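## Task

Take the sticky-note block off the desk and set it on the counter. The task fails if any carton from the desk lands on the floor, or if the robot topples or is left leaning.

## Robot and tools

ROBOT. The LinearBot has an omnidirectional base, a column about 1.7 m tall, and a carriage that slides up and down it (lift_m). The carriage holds two identical six-joint arms, each ending in a two-finger gripper. Arm bases sit about 0.57 m + lift_m above the floor; carriage parts hang about 0.15 m lower. A hand reaches 0.78 m from its shoulder but only about 0.38 m below its arm base. A hand is about 0.16 m long, 0.1 m wide (0.14 m open); fingertips taper to about 0.005 m thick and 0.02 m across. Parked joints 1 to 6 are 0, 0.05, 0.05, 1.45, 0, 0; parked, the robot is about 0.85 m wide, 0.65 m long. Cameras: carriage_camera (fixed, forward, tilted about 20 degrees down), left_wrist_camera and right_wrist_camera (looking past the fingertips; each sticks out 0.11 m to one side of joint 6's axis).

FRAMES. All positions are in metres. Base frame: origin on the floor below the base centre, x forward, y left, z up. left_hand and right_hand give the midpoint between each hand's finger pads in this frame; quat_wxyz rotates base axes into hand axes (hand z along the fingers, y the opening direction; (1, 0, 0, 0) means pointing straight up with joints 1, 5, 6 at 0). base_odometry is in the frame of the base at scene start, counts only wheel rotation (slip looks like travel), heading in rad, left positive, -3.142 to 3.142; it can drift a degree or two after turns or long strafes.

TOOL move. Arguments: base, joints, speeds, min_time_s, cameras. base holds exactly one key, an offset relative to where the base last reported itself: translate_m (forward +, -2 to 2 m), strafe_m (left +, -2 to 2 m) or rotate_rad (counter-clockwise +, -6.3 to 6.3 rad). joints is one object covering both arms, keyed by name, each value an absolute target: lift_m 0 to 1 m; for left_ and right_ arms, joint1_rad -2.617 to 3.054 (yaw about vertical, 0 forward, + left), joint2_rad 0 to 3.141 (shoulder: 0 upper arm back and level, 1.57 vertical, 3.14 forward and level), joint3_rad 0 to 3.141 (elbow: 0 folded, 3.14 straight), joint4_rad -1.57 to 1.57 (wrist pitch, + lifts fingertips), joint5_rad -1.57 to 1.57 (wrist yaw, + swings fingertips RIGHT), joint6_rad -2.094 to 2.094 (roll, + clockwise seen from forearm), gripper_m 0 to 0.093 (pad gap). Done tolerances: lift ±0.004, j1 ±0.02, j2 ±0.105, j3 ±0.06, j4 ±0.04, j5 ±0.025, j6 ±0.02, gripper ±0.004. speeds caps top speed for this call only: translate_m and strafe_m 0.02 to 0.5 m/s, rotate_rad 0.05 to 1.57 rad/s, lift_m 0.08 to 0.25 m/s (defaults are the maxima). min_time_s (0.1 to 8 s) sets the shortest duration of each arm and gripper motion. cameras lists images wanted ([] none; omitted, null or ["all"] all). Motions start together. Unknown keys make the call invalid; out-of-range values get it refused. A refused call, or a stop during one, cancels the remaining move, wait and finished_scene calls of that reply.

TOOL wait: seconds (0 to 10), cameras; returns state and images. TOOL zoom_image: camera and region [x0, y0, x1, y1] in pixels from the top-left, at most 504 by 504, on that camera's newest image. TOOL finished_scene: scene (this scene's number); irreversible, and the goal must hold without the robot.

RESULTS. The move line reads done or the worst status. off_target: stopped short, may still push. contact_stop or time_out (base after 14 s): target dropped, holding position. not_followed / "joint command not followed": a self-collision check blocked that arm's joints (gripper still moves); to free arms, resend one arm its current readings with joint 1 swung away, then the other in a later call. on_its_own lists uncommanded behaviour; "held at" is a target. motor_effort is percent of max, + toward larger values, bracket = peak; errors up to a few points plus half the reading. A lift effort that keeps dropping while lowering means a hand rests on something. Joint torques follow joint order, include arm weight, and joints 1 to 3 wrap at ±28 N m. Images may be slightly older than the state; pictures names their order. Gripper readings: firm grip on a hard part reads up to 0.005 narrower (or 0.002 wider); closed on nothing 0.000 to 0.003; free-air readings run up to 0.003 wide. Full force starts about 0.005 below the first-touch reading; soft objects crush further. Release by commanding well above the reading.

CAUTIONS. Hand readings tend to sit above the true hand, especially far out; 1 kg sags a level hand 7 to 25 cm. Long arm moves without min_time_s can stray a few cm. Arms lack contact stops and spring to targets once freed. Base contact stops ignore arms and may be late; back off about 0.2 m to free a stuck base, raise the lift to free a resting carriage, never reverse under a table edge into the column. Keep the two arms from striking or pressing each other, including grippers and fingers. Tipping risk rises with a high carriage, outstretched or loaded arms, pushing, or abrupt stops; only images show leaning. Stretched or loaded arms heat (MOTOR HOT at 75 °C; at 100 °C the arm drops for 30 to 60 s); park to cool. The robot keeps its last command while you deliberate. Avoid drops, releasing moving objects, slams and hard shoves, and never knock cartons off the desk.

Each tool is called after "Call:" in YAML: its name, and indented under it one key for each argument.

## Session

Call:
move:

Scene clock: 0.00 s.
Joint torques (N m): no reading
base_odometry: x=+0.000 y=+0.000 heading=+0.000
base_status: not commanded
joint_positions: lift_m=+0.300 left_joint1_rad=-0.010 left_joint2_rad=+0.044 left_joint3_rad=+0.048 left_joint4_rad=+1.430 left_joint5_rad=-0.008 left_joint6_rad=-0.004 left_gripper_m=+0.09396 right_joint1_rad=-0.011 right_joint2_rad=+0.047 right_joint3_rad=+0.039 right_joint4_rad=+1.421 right_joint5_rad=-0.003 right_joint6_rad=-0.048 right_gripper_m=+0.09396
joint_status: not commanded
motor_effort: lift_m=+29 drive_wheels=-1
left_hand: x=+0.2675 y=+0.3100 z=+1.2842 quat_wxyz=(+0.998, -0.004, +0.069, -0.007) (m; base frame)
right_hand: x=+0.2731 y=-0.3089 z=+1.2813 quat_wxyz=(+0.996, -0.003, +0.079, -0.029) (m; base frame)
pictures: carriage_camera, left_wrist_camera, right_wrist_camera
Images, in order (width x height): carriage_camera 504x504, left_wrist_camera 504x504, right_wrist_camera 504x504.

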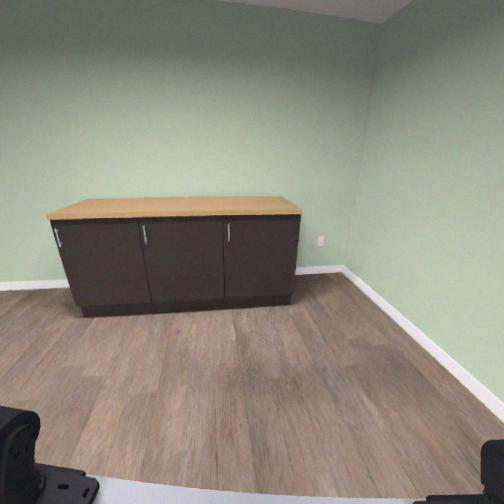

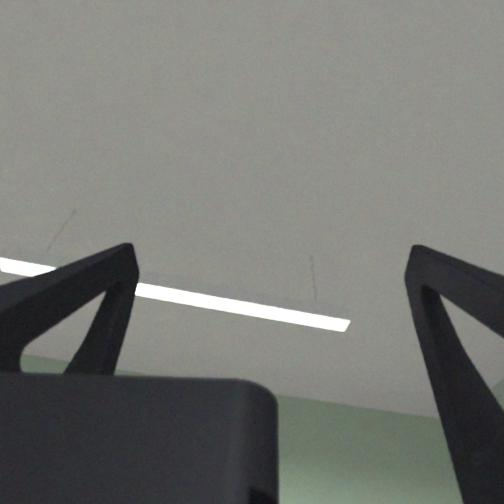

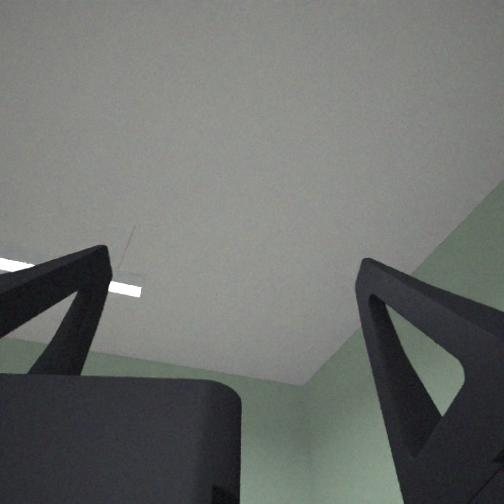

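Call:
move:
  base: {"rotate_rad": 1.57}
  joints: {"left_joint1_rad":0,"left_joint2_rad":1.0,"left_joint3_rad":1.0,"left_joint4_rad":0.8}

Call:
move:
  base: {"rotate_rad": 1.57}
  joints: {"left_joint1_rad":0,"left_joint2_rad":1.0,"left_joint3_rad":1.0,"left_joint4_rad":0.0}

Scene clock: 21.13 s.
Joint torques (N m): left_arm=[0.85 -2.63 10.07 1.42 -0.12 -0.04] | right_arm=[-0.02 4.23 7.19 -0.04 0 -0.12]
move: done
base_odometry: x=+0.000 y=+0.000 heading=+1.569
base_status: done
joint_positions: lift_m=+0.300 left_joint1_rad=-0.003 left_joint2_rad=+1.003 left_joint3_rad=+0.974 left_joint4_rad=+0.809 left_joint5_rad=-0.007 left_joint6_rad=-0.004 left_gripper_m=+0.09396 right_joint1_rad=-0.011 right_joint2_rad=+0.047 right_joint3_rad=+0.039 right_joint4_rad=+1.420 right_joint5_rad=-0.003 right_joint6_rad=-0.048 right_gripper_m=+0.09397
joint_status: all done
motor_effort: lift_m=+30(30) drive_wheels=+6(20)
left_hand: x=+0.5323 y=+0.3092 z=+1.4164 quat_wxyz=(+0.923, -0.003, +0.385, -0.002) (m; base frame)
right_hand: x=+0.2734 y=-0.3089 z=+1.2813 quat_wxyz=(+0.996, -0.003, +0.079, -0.029) (m; base frame)
pictures: carriage_camera, left_wrist_camera, right_wrist_camera
Images, in order (width x height): carriage_camera 504x504, left_wrist_camera 504x504, right_wrist_camera 504x504.

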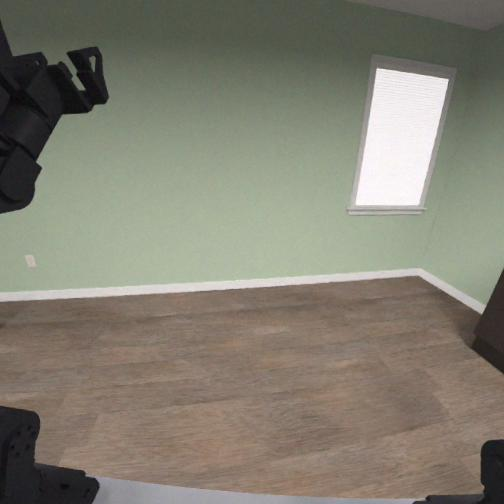

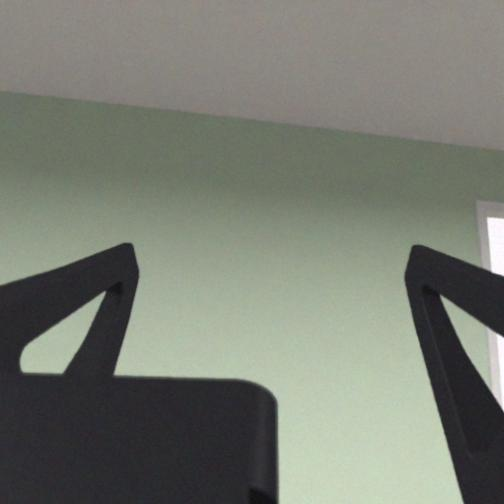

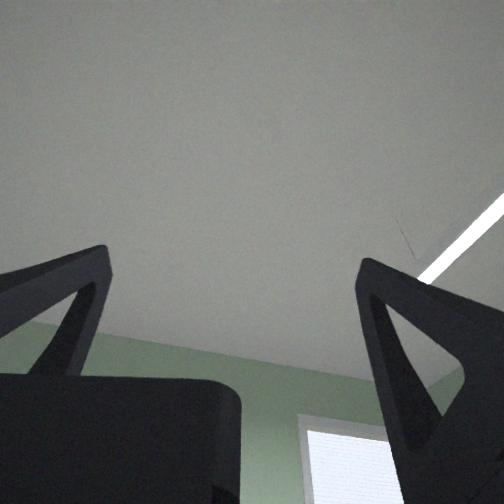

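Scene clock: 24.23 s.
Joint torques (N m): left_arm=[0.76 -3.48 10.52 2.47 -0.12 -0.05] | right_arm=[-0.02 4.21 7.25 -0.04 0.01 -0.12]
move: done
base_odometry: x=+0.000 y=+0.000 heading=+3.139
base_status: done
joint_positions: lift_m=+0.300 left_joint1_rad=-0.001 left_joint2_rad=+1.003 left_joint3_rad=+0.978 left_joint4_rad=+0.018 left_joint5_rad=-0.008 left_joint6_rad=-0.004 left_gripper_m=+0.09397 right_joint1_rad=-0.011 right_joint2_rad=+0.047 right_joint3_rad=+0.039 right_joint4_rad=+1.419 right_joint5_rad=-0.003 right_joint6_rad=-0.048 right_gripper_m=+0.09398
joint_status: all done
motor_effort: lift_m=+29(30) drive_wheels=+6(15)
left_hand: x=+0.6032 y=+0.3098 z=+1.2426 quat_wxyz=(+0.704, -0.004, +0.710, +0.001) (m; base frame)
right_hand: x=+0.2734 y=-0.3089 z=+1.2813 quat_wxyz=(+0.996, -0.003, +0.079, -0.029) (m; base frame)
pictures: carriage_camera, left_wrist_camera, right_wrist_camera
Images, in order (width x height): carriage_camera 504x504, left_wrist_camera 504x504, right_wrist_camera 504x504.

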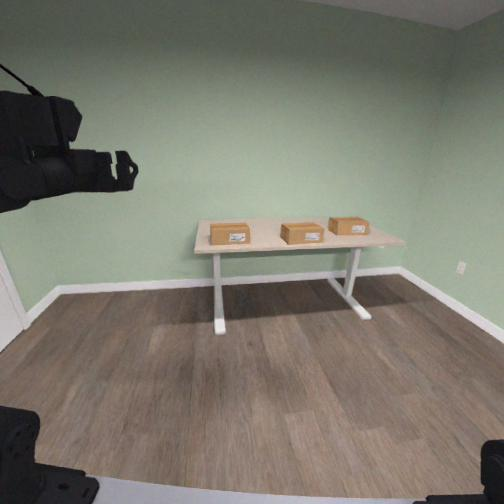

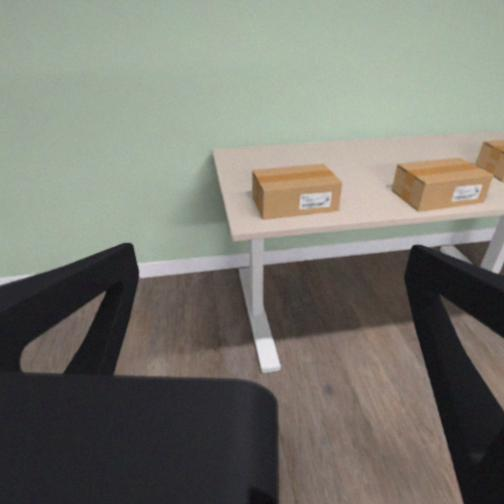

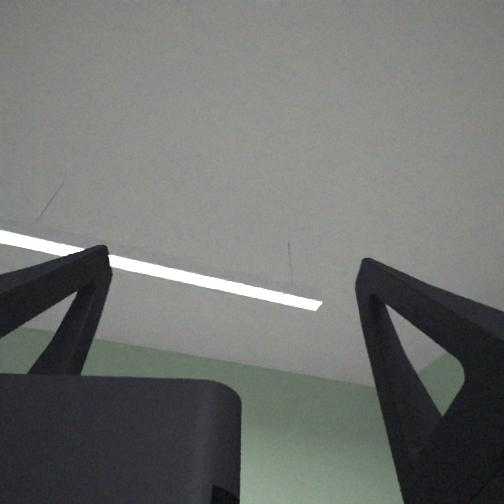

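Call:
move:
  joints: {"left_joint1_rad":0,"left_joint2_rad":0.05,"left_joint3_rad":0.05,"left_joint4_rad":1.45,"lift_m":0.9}

Call:
zoom_image:
  camera: "carriage_camera"
  region: [150, 200, 450, 400]

Scene clock: 53.20 s.
Joint torques (N m): left_arm=[0.72 3.48 4.68 -0.08 -0.12 -0.04] | right_arm=[-0.01 4.25 7.23 -0.04 0.01 -0.12]
move: done
base_odometry: x=+0.000 y=+0.000 heading=+3.139
base_status: not commanded
joint_positions: lift_m=+0.900 left_joint1_rad=-0.001 left_joint2_rad=+0.059 left_joint3_rad=+0.063 left_joint4_rad=+1.439 left_joint5_rad=-0.008 left_joint6_rad=-0.004 left_gripper_m=+0.09397 right_joint1_rad=-0.011 right_joint2_rad=+0.047 right_joint3_rad=+0.039 right_joint4_rad=+1.419 right_joint5_rad=-0.003 right_joint6_rad=-0.048 right_gripper_m=+0.09398
joint_status: all done
motor_effort: lift_m=+31(38) drive_wheels=+6(9)
left_hand: x=+0.2654 y=+0.3103 z=+1.8883 quat_wxyz=(+0.998, -0.004, +0.064, -0.002) (m; base frame)
right_hand: x=+0.2734 y=-0.3089 z=+1.8812 quat_wxyz=(+0.996, -0.003, +0.079, -0.029) (m; base frame)
pictures: carriage_camera, left_wrist_camera, right_wrist_camera
Images, in order (width x height): carriage_camera 504x504, left_wrist_camera 504x504, right_wrist_camera 504x504.

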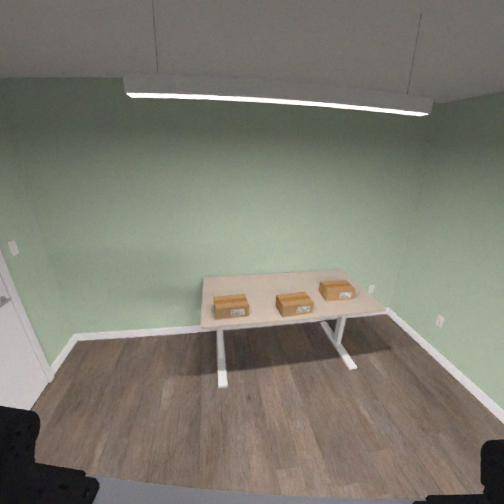

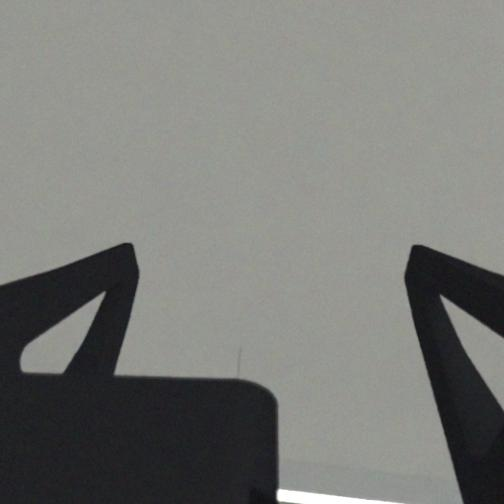

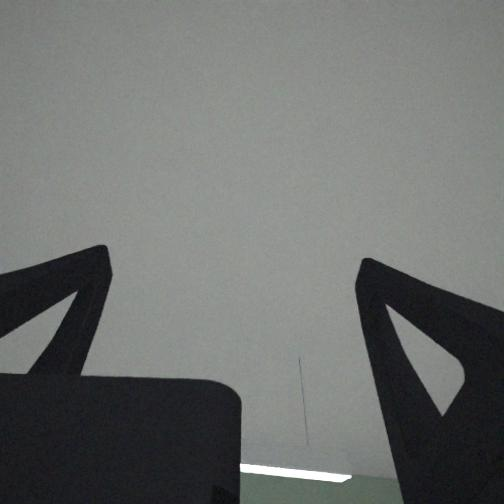

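Scaled by 1.680 from the camera's 504x504 image, which has a finer 720x720 frame.

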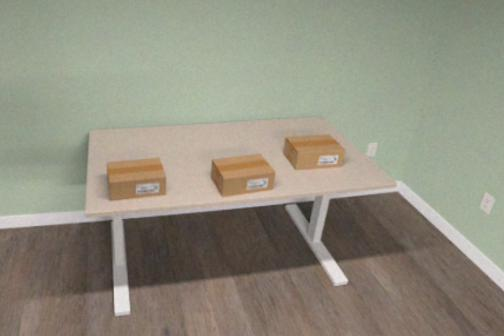

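Call:
move:
  base: {"rotate_rad": 0.143}
  cameras: ["carriage_camera"]

Call:
move:
  base: {"translate_m": 0.7}
  speeds: {"translate_m": 0.3}
  cameras: ["carriage_camera"]

Call:
zoom_image:
  camera: "carriage_camera"
  region: [150, 250, 500, 450]

Scene clock: 74.03 s.
Joint torques (N m): left_arm=[0.7 3.48 4.66 -0.12 -0.12 -0.05] | right_arm=[-0.05 4.26 7.2 -0.03 0 -0.13]
move: done
base_odometry: x=+0.000 y=+0.000 heading=-3.002
base_status: done
joint_positions: lift_m=+0.900 left_joint1_rad=-0.001 left_joint2_rad=+0.059 left_joint3_rad=+0.063 left_joint4_rad=+1.441 left_joint5_rad=-0.008 left_joint6_rad=-0.004 left_gripper_m=+0.09397 right_joint1_rad=-0.011 right_joint2_rad=+0.047 right_joint3_rad=+0.039 right_joint4_rad=+1.419 right_joint5_rad=-0.003 right_joint6_rad=-0.048 right_gripper_m=+0.09398
joint_status: not commanded
motor_effort: lift_m=+31(31) drive_wheels=+8(14)
left_hand: x=+0.2647 y=+0.3103 z=+1.8883 quat_wxyz=(+0.998, -0.004, +0.063, -0.002) (m; base frame)
right_hand: x=+0.2734 y=-0.3089 z=+1.8812 quat_wxyz=(+0.996, -0.003, +0.079, -0.029) (m; base frame)
pictures: carriage_camera
Images, in order (width x height): carriage_camera 504x504.

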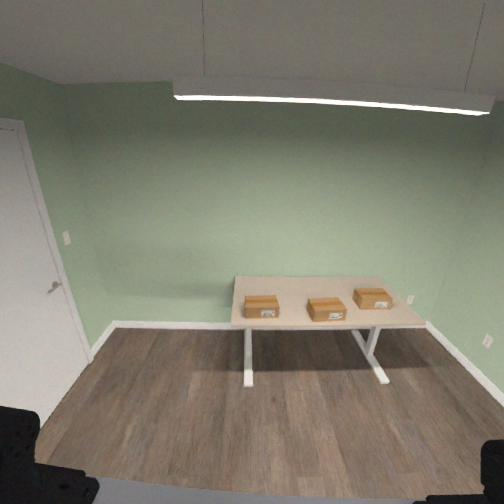

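Scene clock: 77.87 s.
Joint torques (N m): left_arm=[0.73 3.56 4.66 -0.21 -0.12 -0.04] | right_arm=[-0.06 4.19 7.19 -0.04 0 -0.11]
move: done
base_odometry: x=-0.693 y=-0.099 heading=-3.000
base_status: done
joint_positions: lift_m=+0.900 left_joint1_rad=-0.001 left_joint2_rad=+0.059 left_joint3_rad=+0.063 left_joint4_rad=+1.444 left_joint5_rad=-0.008 left_joint6_rad=-0.004 left_gripper_m=+0.09397 right_joint1_rad=-0.011 right_joint2_rad=+0.047 right_joint3_rad=+0.039 right_joint4_rad=+1.420 right_joint5_rad=-0.003 right_joint6_rad=-0.048 right_gripper_m=+0.09398
joint_status: not commanded
motor_effort: lift_m=+31(31) drive_wheels=-12(20)
left_hand: x=+0.2641 y=+0.3103 z=+1.8884 quat_wxyz=(+0.998, -0.004, +0.061, -0.002) (m; base frame)
right_hand: x=+0.2733 y=-0.3089 z=+1.8812 quat_wxyz=(+0.996, -0.003, +0.079, -0.029) (m; base frame)
pictures: carriage_camera
Images, in order (width x height): carriage_camera 504x504.

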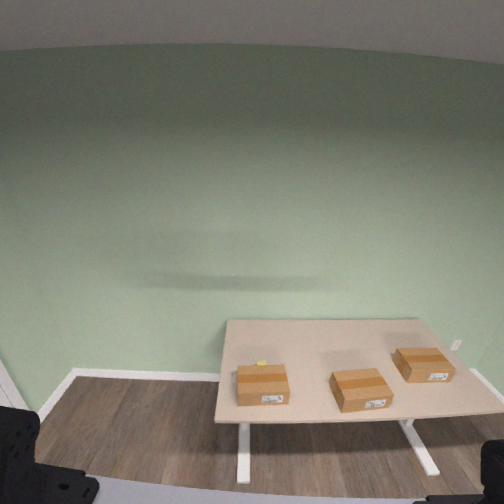

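Scaled by 1.440 from the camera's 504x504 image, which has a finer 720x720 frame.

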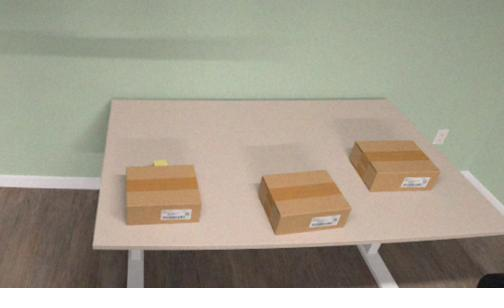

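Call:
move:
  joints: {"lift_m":0.5,"right_joint1_rad":0,"right_joint2_rad":2.4966,"right_joint3_rad":1.5396,"right_joint4_rad":-0.6138,"right_joint5_rad":0,"right_joint6_rad":0}
  min_time_s: 4

Call:
zoom_image:
  camera: "carriage_camera"
  region: [200, 250, 504, 504]

Call:
zoom_image:
  camera: "right_wrist_camera"
  region: [0, 0, 504, 504]

Scene clock: 157.53 s.
Joint torques (N m): left_arm=[0.75 3.74 5.22 -0.17 -0.12 -0.05] | right_arm=[0.65 -11.78 7.54 0.18 0.05 0.01]
move: done
base_odometry: x=-0.693 y=-0.099 heading=-3.000
base_status: not commanded
joint_positions: lift_m=+0.500 left_joint1_rad=-0.001 left_joint2_rad=+0.056 left_joint3_rad=+0.057 left_joint4_rad=+1.444 left_joint5_rad=-0.008 left_joint6_rad=-0.004 left_gripper_m=+0.09397 right_joint1_rad=-0.008 right_joint2_rad=+2.491 right_joint3_rad=+1.519 right_joint4_rad=-0.596 right_joint5_rad=-0.003 right_joint6_rad=-0.014 right_gripper_m=+0.09398
joint_status: all done
motor_effort: lift_m=+28(29) drive_wheels=+7(13)
left_hand: x=+0.2647 y=+0.3103 z=+1.4873 quat_wxyz=(+0.998, -0.004, +0.062, -0.002) (m; base frame)
right_hand: x=+0.6513 y=-0.3118 z=+0.9137 quat_wxyz=(+0.002, -0.003, +1.000, +0.001) (m; base frame)
pictures: carriage_camera, left_wrist_camera, right_wrist_camera
Images, in order (width x height): carriage_camera 504x504, left_wrist_camera 504x504, right_wrist_camera 504x504.

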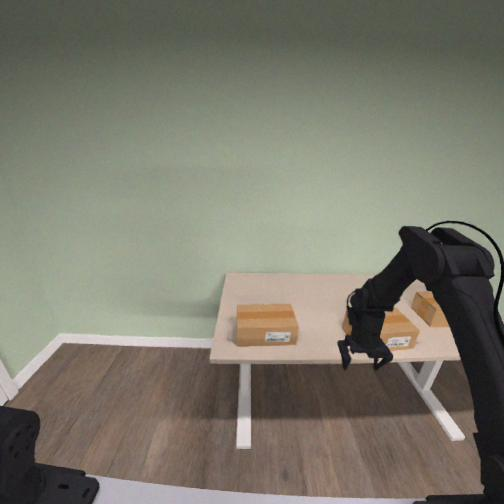

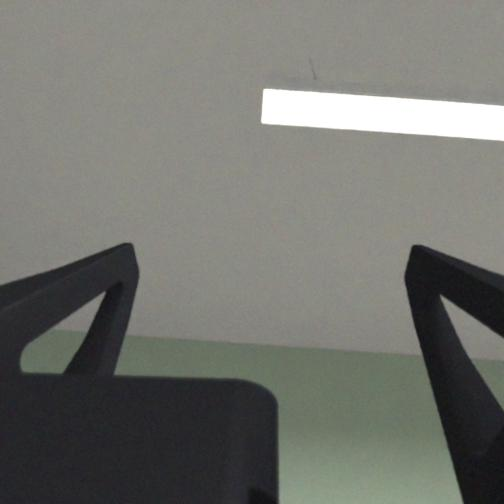

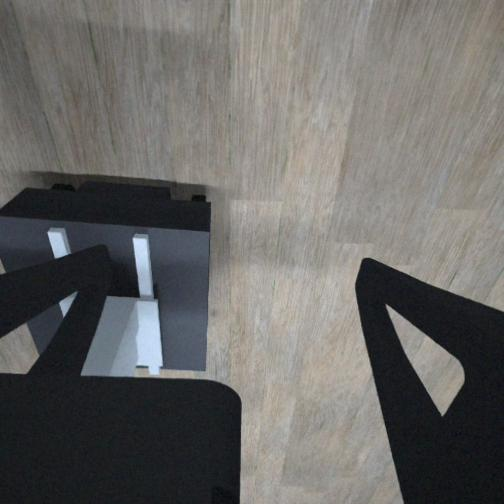

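Scaled by 1.658 from the camera's 504x504 image, which has a finer 720x720 frame.

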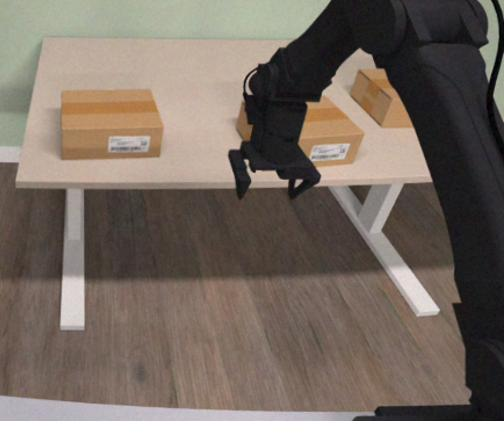

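Scaled by 1.000.

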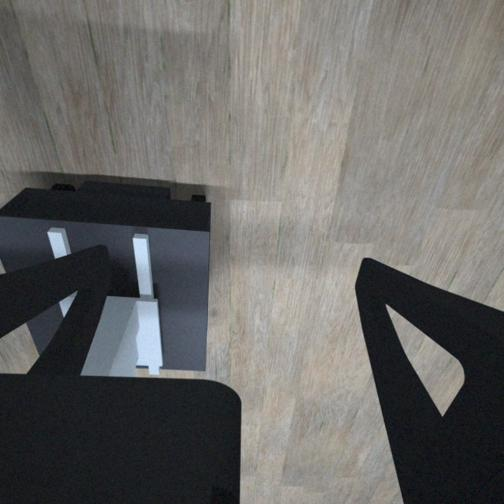

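Call:
move:
  joints: {"lift_m":1.0,"right_joint1_rad":0,"right_joint2_rad":0.05,"right_joint3_rad":0.05,"right_joint4_rad":1.45,"right_joint5_rad":0,"right_joint6_rad":0}
  cameras: ["carriage_camera"]

Call:
zoom_image:
  camera: "carriage_camera"
  region: [200, 320, 320, 440]

Call:
move:
  base: {"translate_m": 0.2}
  speeds: {"translate_m": 0.2}
  cameras: ["carriage_camera"]

Call:
zoom_image:
  camera: "carriage_camera"
  region: [200, 350, 350, 500]

Scene clock: 243.47 s.
Joint torques (N m): left_arm=[0.72 3.92 5.15 -0.16 -0.12 -0.05] | right_arm=[0.65 3.69 6 0.09 0.03 0.01]
move: done
base_odometry: x=-0.693 y=-0.099 heading=-3.000
base_status: not commanded
joint_positions: lift_m=+0.997 left_joint1_rad=-0.001 left_joint2_rad=+0.055 left_joint3_rad=+0.057 left_joint4_rad=+1.444 left_joint5_rad=-0.008 left_joint6_rad=-0.004 left_gripper_m=+0.09397 right_joint1_rad=-0.008 right_joint2_rad=+0.054 right_joint3_rad=+0.055 right_joint4_rad=+1.432 right_joint5_rad=-0.003 right_joint6_rad=-0.013 right_gripper_m=+0.09398
joint_status: all done
joint sent to its limit — lift_m, upper limit.
motor_effort: lift_m=+31(38) drive_wheels=+8(13)
left_hand: x=+0.2645 y=+0.3103 z=+1.9841 quat_wxyz=(+0.998, -0.004, +0.062, -0.002) (m; base frame)
right_hand: x=+0.2676 y=-0.3088 z=+1.9831 quat_wxyz=(+0.998, -0.002, +0.068, -0.010) (m; base frame)
pictures: carriage_camera
Images, in order (width x height): carriage_camera 504x504.

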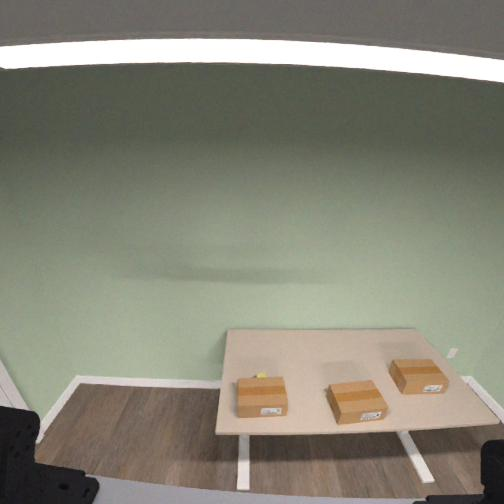

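Scaled by 4.200 from the camera's 504x504 image, which has a finer 720x720 frame.

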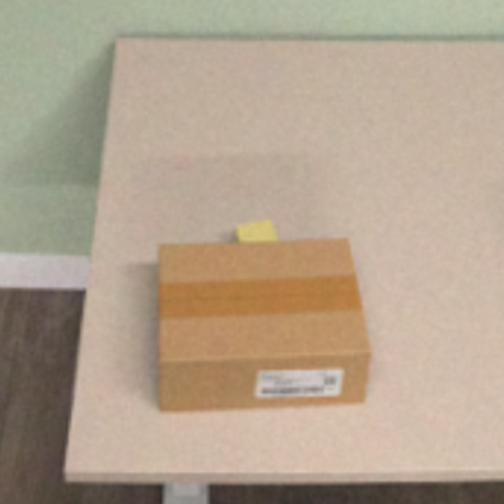

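Scene clock: 245.57 s.
Joint torques (N m): left_arm=[0.72 3.88 5.12 -0.18 -0.12 -0.05] | right_arm=[0.62 3.69 5.9 -0.02 0.03 0]
move: done
base_odometry: x=-0.891 y=-0.127 heading=-2.999
base_status: done
joint_positions: lift_m=+0.997 left_joint1_rad=-0.001 left_joint2_rad=+0.055 left_joint3_rad=+0.057 left_joint4_rad=+1.447 left_joint5_rad=-0.008 left_joint6_rad=-0.004 left_gripper_m=+0.09397 right_joint1_rad=-0.008 right_joint2_rad=+0.054 right_joint3_rad=+0.055 right_joint4_rad=+1.441 right_joint5_rad=-0.003 right_joint6_rad=-0.013 right_gripper_m=+0.09398
joint_status: not commanded
motor_effort: lift_m=+31(31) drive_wheels=-11(18)
left_hand: x=+0.2638 y=+0.3103 z=+1.9842 quat_wxyz=(+0.998, -0.004, +0.061, -0.002) (m; base frame)
right_hand: x=+0.2656 y=-0.3088 z=+1.9834 quat_wxyz=(+0.998, -0.002, +0.064, -0.010) (m; base frame)
pictures: carriage_camera
Images, in order (width x height): carriage_camera 504x504.

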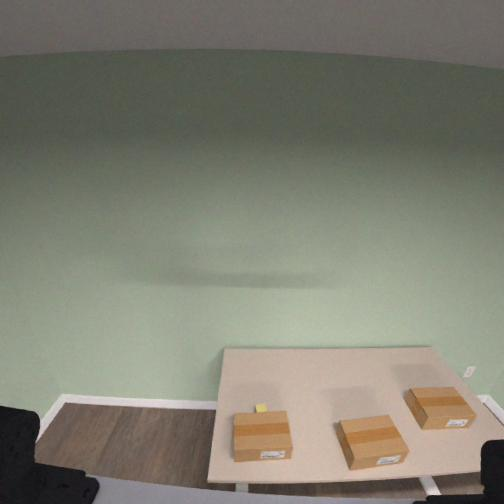

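Scaled by 3.360 from the camera's 504x504 image, which has a finer 720x720 frame.

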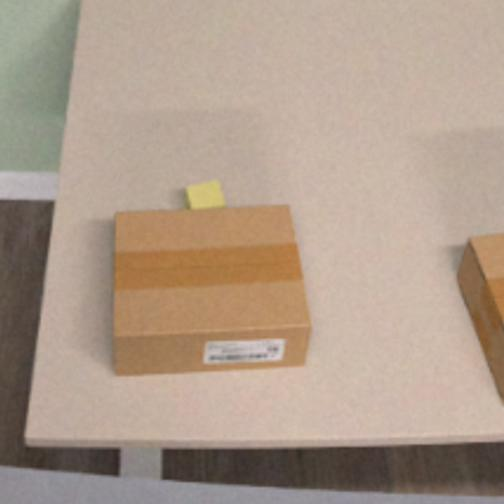

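Call:
move:
  base: {"strafe_m": 0.25}
  speeds: {"strafe_m": 0.25}
  joints: {"lift_m":0.6}
  cameras: ["carriage_camera"]

Call:
move:
  base: {"translate_m": 0.2}
  speeds: {"translate_m": 0.1}
  cameras: ["carriage_camera"]

Scene clock: 266.73 s.
Joint torques (N m): left_arm=[0.77 3.89 5.22 -0.21 -0.11 -0.05] | right_arm=[0.51 3.88 6.67 -0.01 0.04 0.01]
move: done
base_odometry: x=-0.856 y=-0.375 heading=-3.000
base_status: done
joint_positions: lift_m=+0.600 left_joint1_rad=-0.001 left_joint2_rad=+0.055 left_joint3_rad=+0.057 left_joint4_rad=+1.448 left_joint5_rad=-0.009 left_joint6_rad=-0.004 left_gripper_m=+0.09397 right_joint1_rad=-0.007 right_joint2_rad=+0.051 right_joint3_rad=+0.049 right_joint4_rad=+1.441 right_joint5_rad=-0.003 right_joint6_rad=-0.012 right_gripper_m=+0.09398
joint_status: all done
motor_effort: lift_m=+27(28) drive_wheels=-2(12)
left_hand: x=+0.2636 y=+0.3105 z=+1.5873 quat_wxyz=(+0.998, -0.004, +0.060, -0.002) (m; base frame)
right_hand: x=+0.2667 y=-0.3087 z=+1.5849 quat_wxyz=(+0.998, -0.002, +0.066, -0.009) (m; base frame)
pictures: carriage_camera
Images, in order (width x height): carriage_camera 504x504.

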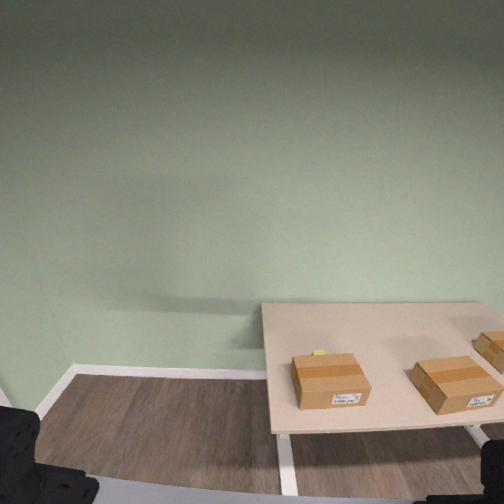

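Scene clock: 269.53 s.
Joint torques (N m): left_arm=[0.75 3.93 5.19 -0.23 -0.1 -0.05] | right_arm=[0.58 3.96 6.63 -0.03 0.04 -0.01]
move: done
base_odometry: x=-1.054 y=-0.403 heading=-2.999
base_status: done
joint_positions: lift_m=+0.600 left_joint1_rad=-0.001 left_joint2_rad=+0.055 left_joint3_rad=+0.057 left_joint4_rad=+1.448 left_joint5_rad=-0.009 left_joint6_rad=-0.004 left_gripper_m=+0.09397 right_joint1_rad=-0.007 right_joint2_rad=+0.051 right_joint3_rad=+0.049 right_joint4_rad=+1.443 right_joint5_rad=-0.003 right_joint6_rad=-0.012 right_gripper_m=+0.09398
joint_status: not commanded
motor_effort: lift_m=+27(28) drive_wheels=-6(13)
left_hand: x=+0.2636 y=+0.3105 z=+1.5873 quat_wxyz=(+0.998, -0.004, +0.060, -0.002) (m; base frame)
right_hand: x=+0.2663 y=-0.3087 z=+1.5849 quat_wxyz=(+0.998, -0.002, +0.065, -0.009) (m; base frame)
pictures: carriage_camera
Images, in order (width x height): carriage_camera 504x504.

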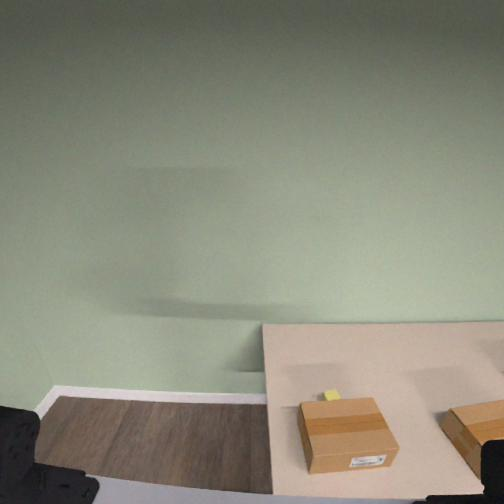

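Call:
move:
  joints: {"right_joint1_rad":0,"right_joint2_rad":2.2782,"right_joint3_rad":1.6012,"right_joint4_rad":-0.8938,"right_joint5_rad":0,"right_joint6_rad":0}
  min_time_s: 3
  cameras: ["carriage_camera","right_wrist_camera"]

Scene clock: 279.83 s.
Joint torques (N m): left_arm=[0.7 3.92 5.22 -0.21 -0.11 -0.04] | right_arm=[0.54 -11.41 8.88 0.16 0.04 0]
move: done
base_odometry: x=-1.054 y=-0.403 heading=-2.999
base_status: not commanded
joint_positions: lift_m=+0.600 left_joint1_rad=-0.001 left_joint2_rad=+0.055 left_joint3_rad=+0.057 left_joint4_rad=+1.448 left_joint5_rad=-0.009 left_joint6_rad=-0.004 left_gripper_m=+0.09397 right_joint1_rad=-0.007 right_joint2_rad=+2.273 right_joint3_rad=+1.578 right_joint4_rad=-0.876 right_joint5_rad=-0.003 right_joint6_rad=-0.012 right_gripper_m=+0.09398
joint_status: all done
motor_effort: lift_m=+27(28) drive_wheels=+2(8)
left_hand: x=+0.2636 y=+0.3105 z=+1.5873 quat_wxyz=(+0.998, -0.004, +0.060, -0.002) (m; base frame)
right_hand: x=+0.6498 y=-0.3113 z=+1.1130 quat_wxyz=(+0.000, -0.003, +1.000, +0.001) (m; base frame)
pictures: carriage_camera, right_wrist_camera
Images, in order (width x height): carriage_camera 504x504, right_wrist_camera 504x504.

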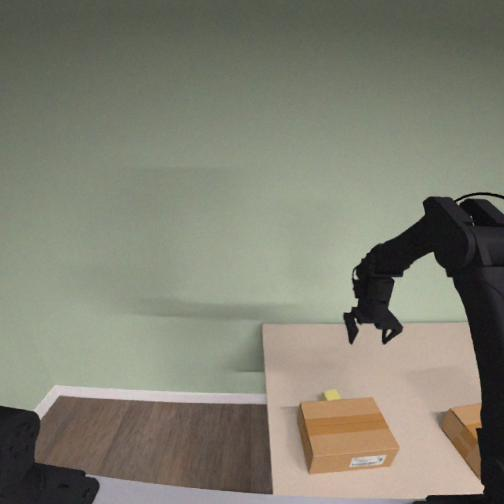

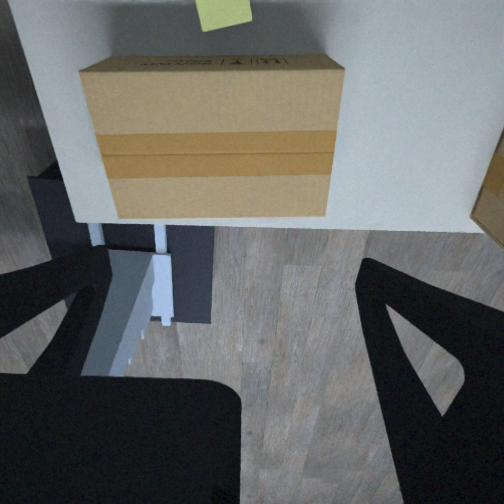

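Call:
move:
  joints: {"lift_m":0.5}
  cameras: ["right_wrist_camera"]

Call:
move:
  joints: {"lift_m":0.7}
  cameras: ["right_wrist_camera"]

Scene clock: 304.43 s.
Joint torques (N m): left_arm=[0.66 3.96 5.24 -0.22 -0.1 -0.05] | right_arm=[0.49 -12.67 7.95 0.2 0.04 0]
move: done
base_odometry: x=-1.054 y=-0.403 heading=-2.999
base_status: not commanded
joint_positions: lift_m=+0.500 left_joint1_rad=-0.001 left_joint2_rad=+0.055 left_joint3_rad=+0.057 left_joint4_rad=+1.448 left_joint5_rad=-0.009 left_joint6_rad=-0.004 left_gripper_m=+0.09397 right_joint1_rad=-0.007 right_joint2_rad=+2.286 right_joint3_rad=+1.587 right_joint4_rad=-0.883 right_joint5_rad=-0.003 right_joint6_rad=-0.012 right_gripper_m=+0.09398
joint_status: all done
motor_effort: lift_m=+28(30) drive_wheels=+3(7)
left_hand: x=+0.2635 y=+0.3105 z=+1.4872 quat_wxyz=(+0.998, -0.004, +0.060, -0.002) (m; base frame)
right_hand: x=+0.6495 y=-0.3113 z=+1.0101 quat_wxyz=(-0.005, -0.003, +1.000, +0.001) (m; base frame)
pictures: right_wrist_camera
Images, in order (width x height): right_wrist_camera 504x504.

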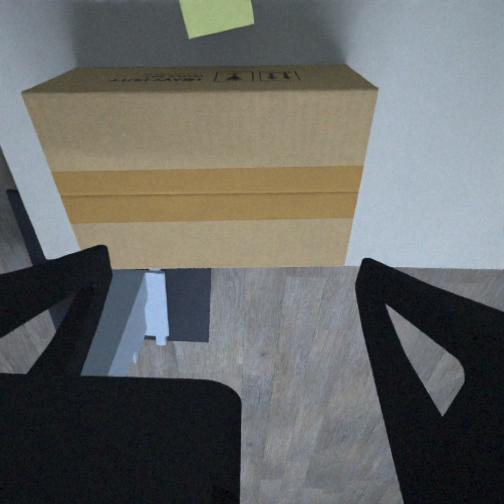

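Scene clock: 305.77 s.
Joint torques (N m): left_arm=[0.76 4 5.26 -0.21 -0.1 -0.04] | right_arm=[0.49 -12.97 7.77 0.22 0.04 -0.01]
move: done
base_odometry: x=-1.054 y=-0.403 heading=-2.999
base_status: not commanded
joint_positions: lift_m=+0.700 left_joint1_rad=-0.001 left_joint2_rad=+0.055 left_joint3_rad=+0.057 left_joint4_rad=+1.448 left_joint5_rad=-0.009 left_joint6_rad=-0.004 left_gripper_m=+0.09397 right_joint1_rad=-0.007 right_joint2_rad=+2.288 right_joint3_rad=+1.589 right_joint4_rad=-0.884 right_joint5_rad=-0.003 right_joint6_rad=-0.012 right_gripper_m=+0.09398
joint_status: all done
motor_effort: lift_m=+31(37) drive_wheels=+3(7)
left_hand: x=+0.2635 y=+0.3105 z=+1.6869 quat_wxyz=(+0.998, -0.004, +0.060, -0.002) (m; base frame)
right_hand: x=+0.6494 y=-0.3113 z=+1.2094 quat_wxyz=(-0.006, -0.003, +1.000, +0.001) (m; base frame)
pictures: right_wrist_camera
Images, in order (width x height): right_wrist_camera 504x504.

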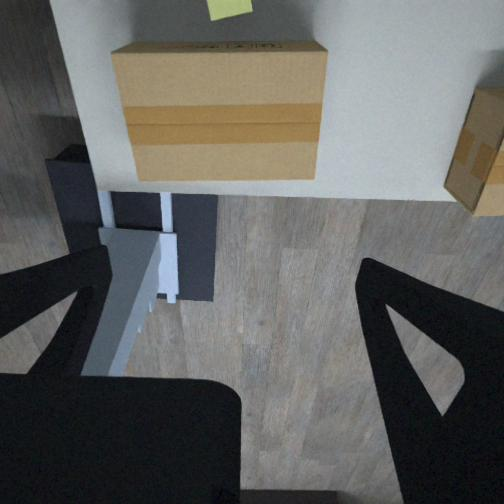

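Call:
move:
  base: {"translate_m": 0.06}
  speeds: {"translate_m": 0.05}
  joints: {"lift_m":0.5,"right_joint1_rad":0,"right_joint2_rad":2.4861,"right_joint3_rad":1.9372,"right_joint4_rad":-1.0219,"right_joint5_rad":0,"right_joint6_rad":0}
  min_time_s: 2
  cameras: ["carriage_camera","right_wrist_camera"]

Scene clock: 355.87 s.
Joint torques (N m): left_arm=[0.69 4.01 5.29 -0.22 -0.12 -0.04] | right_arm=[0.53 -12.82 9.36 0.16 0.04 0]
move: done
base_odometry: x=-1.113 y=-0.412 heading=-2.999
base_status: done
joint_positions: lift_m=+0.500 left_joint1_rad=-0.001 left_joint2_rad=+0.054 left_joint3_rad=+0.056 left_joint4_rad=+1.449 left_joint5_rad=-0.009 left_joint6_rad=-0.004 left_gripper_m=+0.09397 right_joint1_rad=-0.007 right_joint2_rad=+2.479 right_joint3_rad=+1.913 right_joint4_rad=-1.004 right_joint5_rad=-0.003 right_joint6_rad=-0.012 right_gripper_m=+0.09398
joint_status: all done
motor_effort: lift_m=+28(28) drive_wheels=-6(12)
left_hand: x=+0.2634 y=+0.3105 z=+1.4871 quat_wxyz=(+0.998, -0.004, +0.060, -0.002) (m; base frame)
right_hand: x=+0.7000 y=-0.3116 z=+1.0040 quat_wxyz=(+0.000, -0.003, +1.000, +0.001) (m; base frame)
pictures: carriage_camera, right_wrist_camera
Images, in order (width x height): carriage_camera 504x504, right_wrist_camera 504x504.

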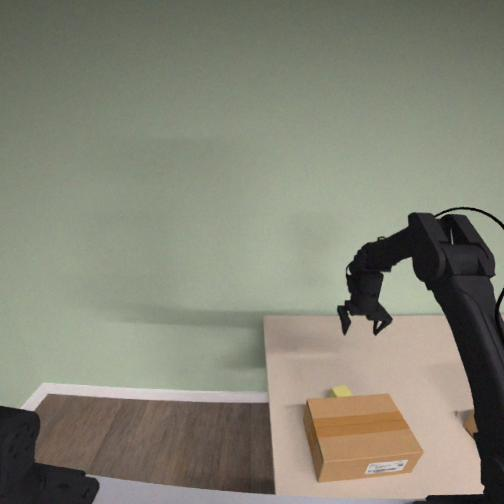

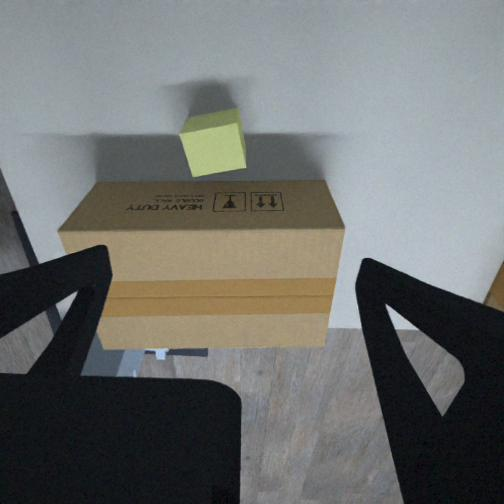

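Call:
zoom_image:
  camera: "right_wrist_camera"
  region: [140, 80, 290, 230]

Call:
zoom_image:
  camera: "carriage_camera"
  region: [260, 280, 460, 480]

Scaled by 3.360 from the camera's 504x504 image, which has a finer 720x720 frame.

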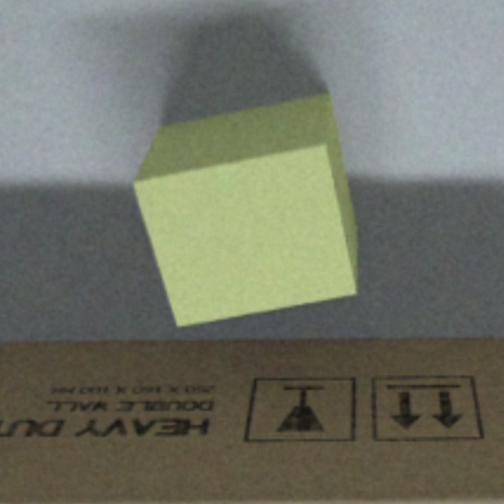

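Scaled by 2.520 from the camera's 504x504 image, which has a finer 720x720 frame.

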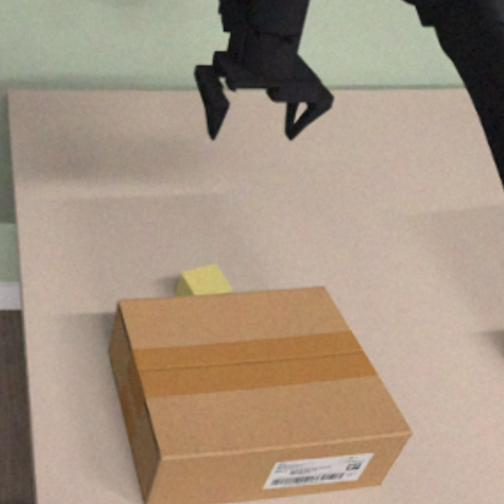

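Call:
move:
  joints: {"right_joint1_rad":0.067,"right_joint2_rad":2.6496,"right_joint3_rad":1.6592,"right_joint4_rad":-0.5804,"right_joint5_rad":0,"right_joint6_rad":-0.105}
  min_time_s: 3
  cameras: ["carriage_camera","right_wrist_camera"]

Call:
zoom_image:
  camera: "right_wrist_camera"
  region: [100, 80, 380, 360]

Scene clock: 410.90 s.
Joint torques (N m): left_arm=[0.72 4.01 5.29 -0.23 -0.1 -0.05] | right_arm=[0.62 -12.38 4.96 0.53 0.03 -0.25]
move: done
base_odometry: x=-1.113 y=-0.412 heading=-2.999
base_status: not commanded
joint_positions: lift_m=+0.500 left_joint1_rad=-0.001 left_joint2_rad=+0.054 left_joint3_rad=+0.056 left_joint4_rad=+1.449 left_joint5_rad=-0.009 left_joint6_rad=-0.004 left_gripper_m=+0.09397 right_joint1_rad=+0.059 right_joint2_rad=+2.643 right_joint3_rad=+1.664 right_joint4_rad=-0.601 right_joint5_rad=-0.003 right_joint6_rad=-0.091 right_gripper_m=+0.09398
joint_status: all done
motor_effort: lift_m=+28(28) drive_wheels=-6(8)
left_hand: x=+0.2634 y=+0.3105 z=+1.4871 quat_wxyz=(+0.998, -0.004, +0.060, -0.002) (m; base frame)
right_hand: x=+0.6679 y=-0.2826 z=+0.8785 quat_wxyz=(-0.005, -0.075, +0.997, +0.002) (m; base frame)
pictures: carriage_camera, right_wrist_camera
Images, in order (width x height): carriage_camera 504x504, right_wrist_camera 504x504.

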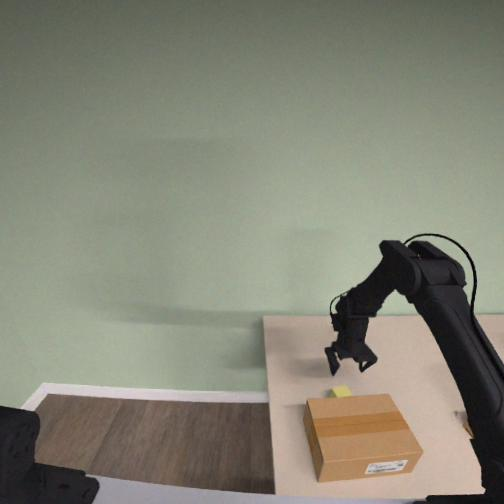

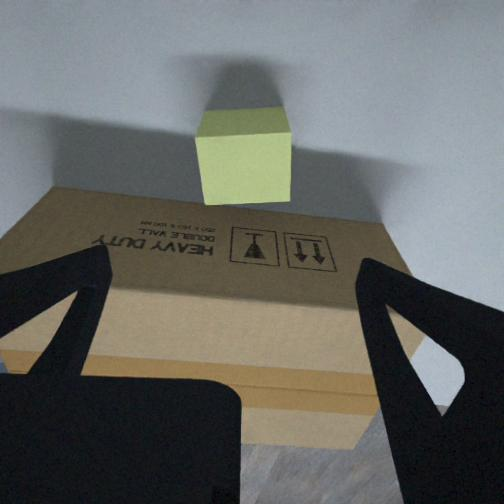

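Scaled by 1.800 from the camera's 504x504 image, which has a finer 720x720 frame.

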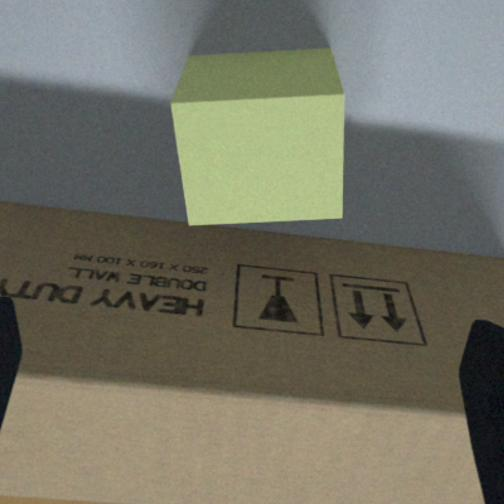

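Call:
move:
  joints: {"right_joint1_rad":0.062,"right_joint2_rad":2.956,"right_joint3_rad":1.8226,"right_joint4_rad":-0.4374,"right_joint5_rad":0,"right_joint6_rad":-0.105}
  min_time_s: 3
  cameras: ["carriage_camera","right_wrist_camera"]

Call:
zoom_image:
  camera: "right_wrist_camera"
  region: [60, 80, 420, 440]

Scene clock: 426.17 s.
Joint torques (N m): left_arm=[0.68 3.97 5.31 -0.23 -0.1 -0.05] | right_arm=[0.21 -12.53 6.32 0.5 0.03 -0.27]
move: done
base_odometry: x=-1.113 y=-0.412 heading=-2.999
base_status: not commanded
joint_positions: lift_m=+0.500 left_joint1_rad=-0.001 left_joint2_rad=+0.054 left_joint3_rad=+0.056 left_joint4_rad=+1.449 left_joint5_rad=-0.009 left_joint6_rad=-0.004 left_gripper_m=+0.09397 right_joint1_rad=+0.059 right_joint2_rad=+2.949 right_joint3_rad=+1.805 right_joint4_rad=-0.457 right_joint5_rad=-0.003 right_joint6_rad=-0.091 right_gripper_m=+0.09398
joint_status: all done
motor_effort: lift_m=+28(28) drive_wheels=-6(9)
left_hand: x=+0.2634 y=+0.3105 z=+1.4871 quat_wxyz=(+0.998, -0.004, +0.060, -0.002) (m; base frame)
right_hand: x=+0.6598 y=-0.2831 z=+0.7747 quat_wxyz=(-0.015, -0.075, +0.997, +0.002) (m; base frame)
pictures: carriage_camera, right_wrist_camera
Images, in order (width x height): carriage_camera 504x504, right_wrist_camera 504x504.

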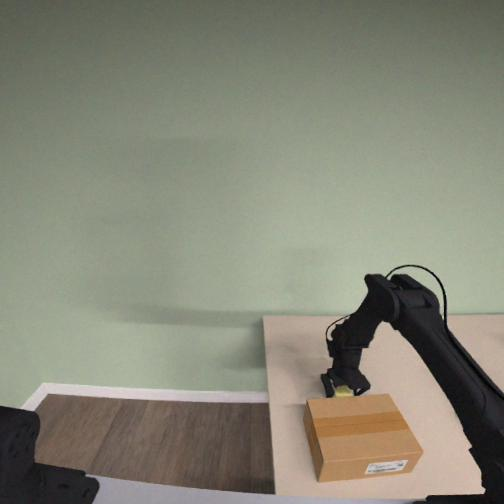

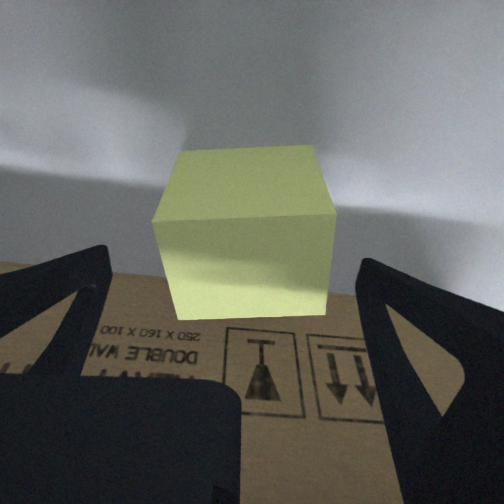

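Scaled by 1.400 from the camera's 504x504 image, which has a finer 720x720 frame.

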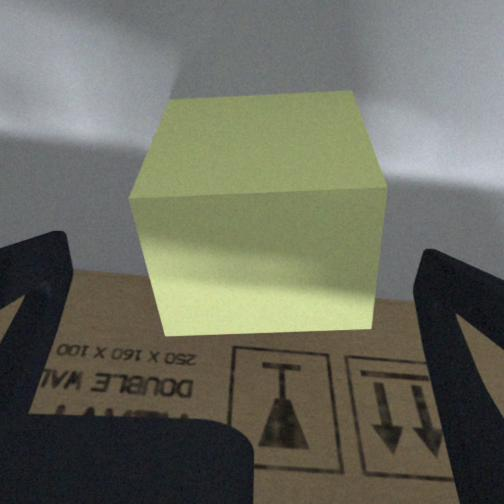

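Call:
move:
  joints: {"right_gripper_m":0.046}
  min_time_s: 2
  cameras: ["right_wrist_camera"]

Scene clock: 435.63 s.
Joint torques (N m): left_arm=[0.72 3.99 5.27 -0.23 -0.11 -0.05] | right_arm=[0.18 -12.52 6.35 0.5 0.03 -0.25]
move: off_target
base_odometry: x=-1.113 y=-0.412 heading=-2.999
base_status: not commanded
joint_positions: lift_m=+0.500 left_joint1_rad=-0.001 left_joint2_rad=+0.054 left_joint3_rad=+0.056 left_joint4_rad=+1.449 left_joint5_rad=-0.009 left_joint6_rad=-0.004 left_gripper_m=+0.09397 right_joint1_rad=+0.059 right_joint2_rad=+2.949 right_joint3_rad=+1.805 right_joint4_rad=-0.456 right_joint5_rad=-0.003 right_joint6_rad=-0.092 right_gripper_m=+0.05199
joint_status: right_gripper_m off_target (ended at +0.05202, target +0.04600)
motor_effort: lift_m=+28(28) drive_wheels=-6(9)
left_hand: x=+0.2634 y=+0.3105 z=+1.4871 quat_wxyz=(+0.998, -0.004, +0.060, -0.002) (m; base frame)
right_hand: x=+0.6600 y=-0.2831 z=+0.7747 quat_wxyz=(-0.015, -0.076, +0.997, +0.002) (m; base frame)
pictures: right_wrist_camera
Images, in order (width x height): right_wrist_camera 504x504.

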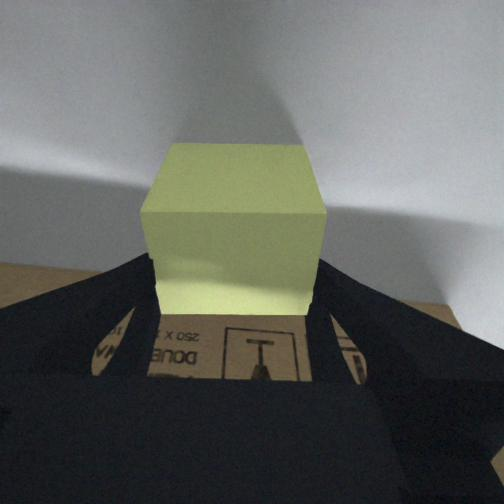

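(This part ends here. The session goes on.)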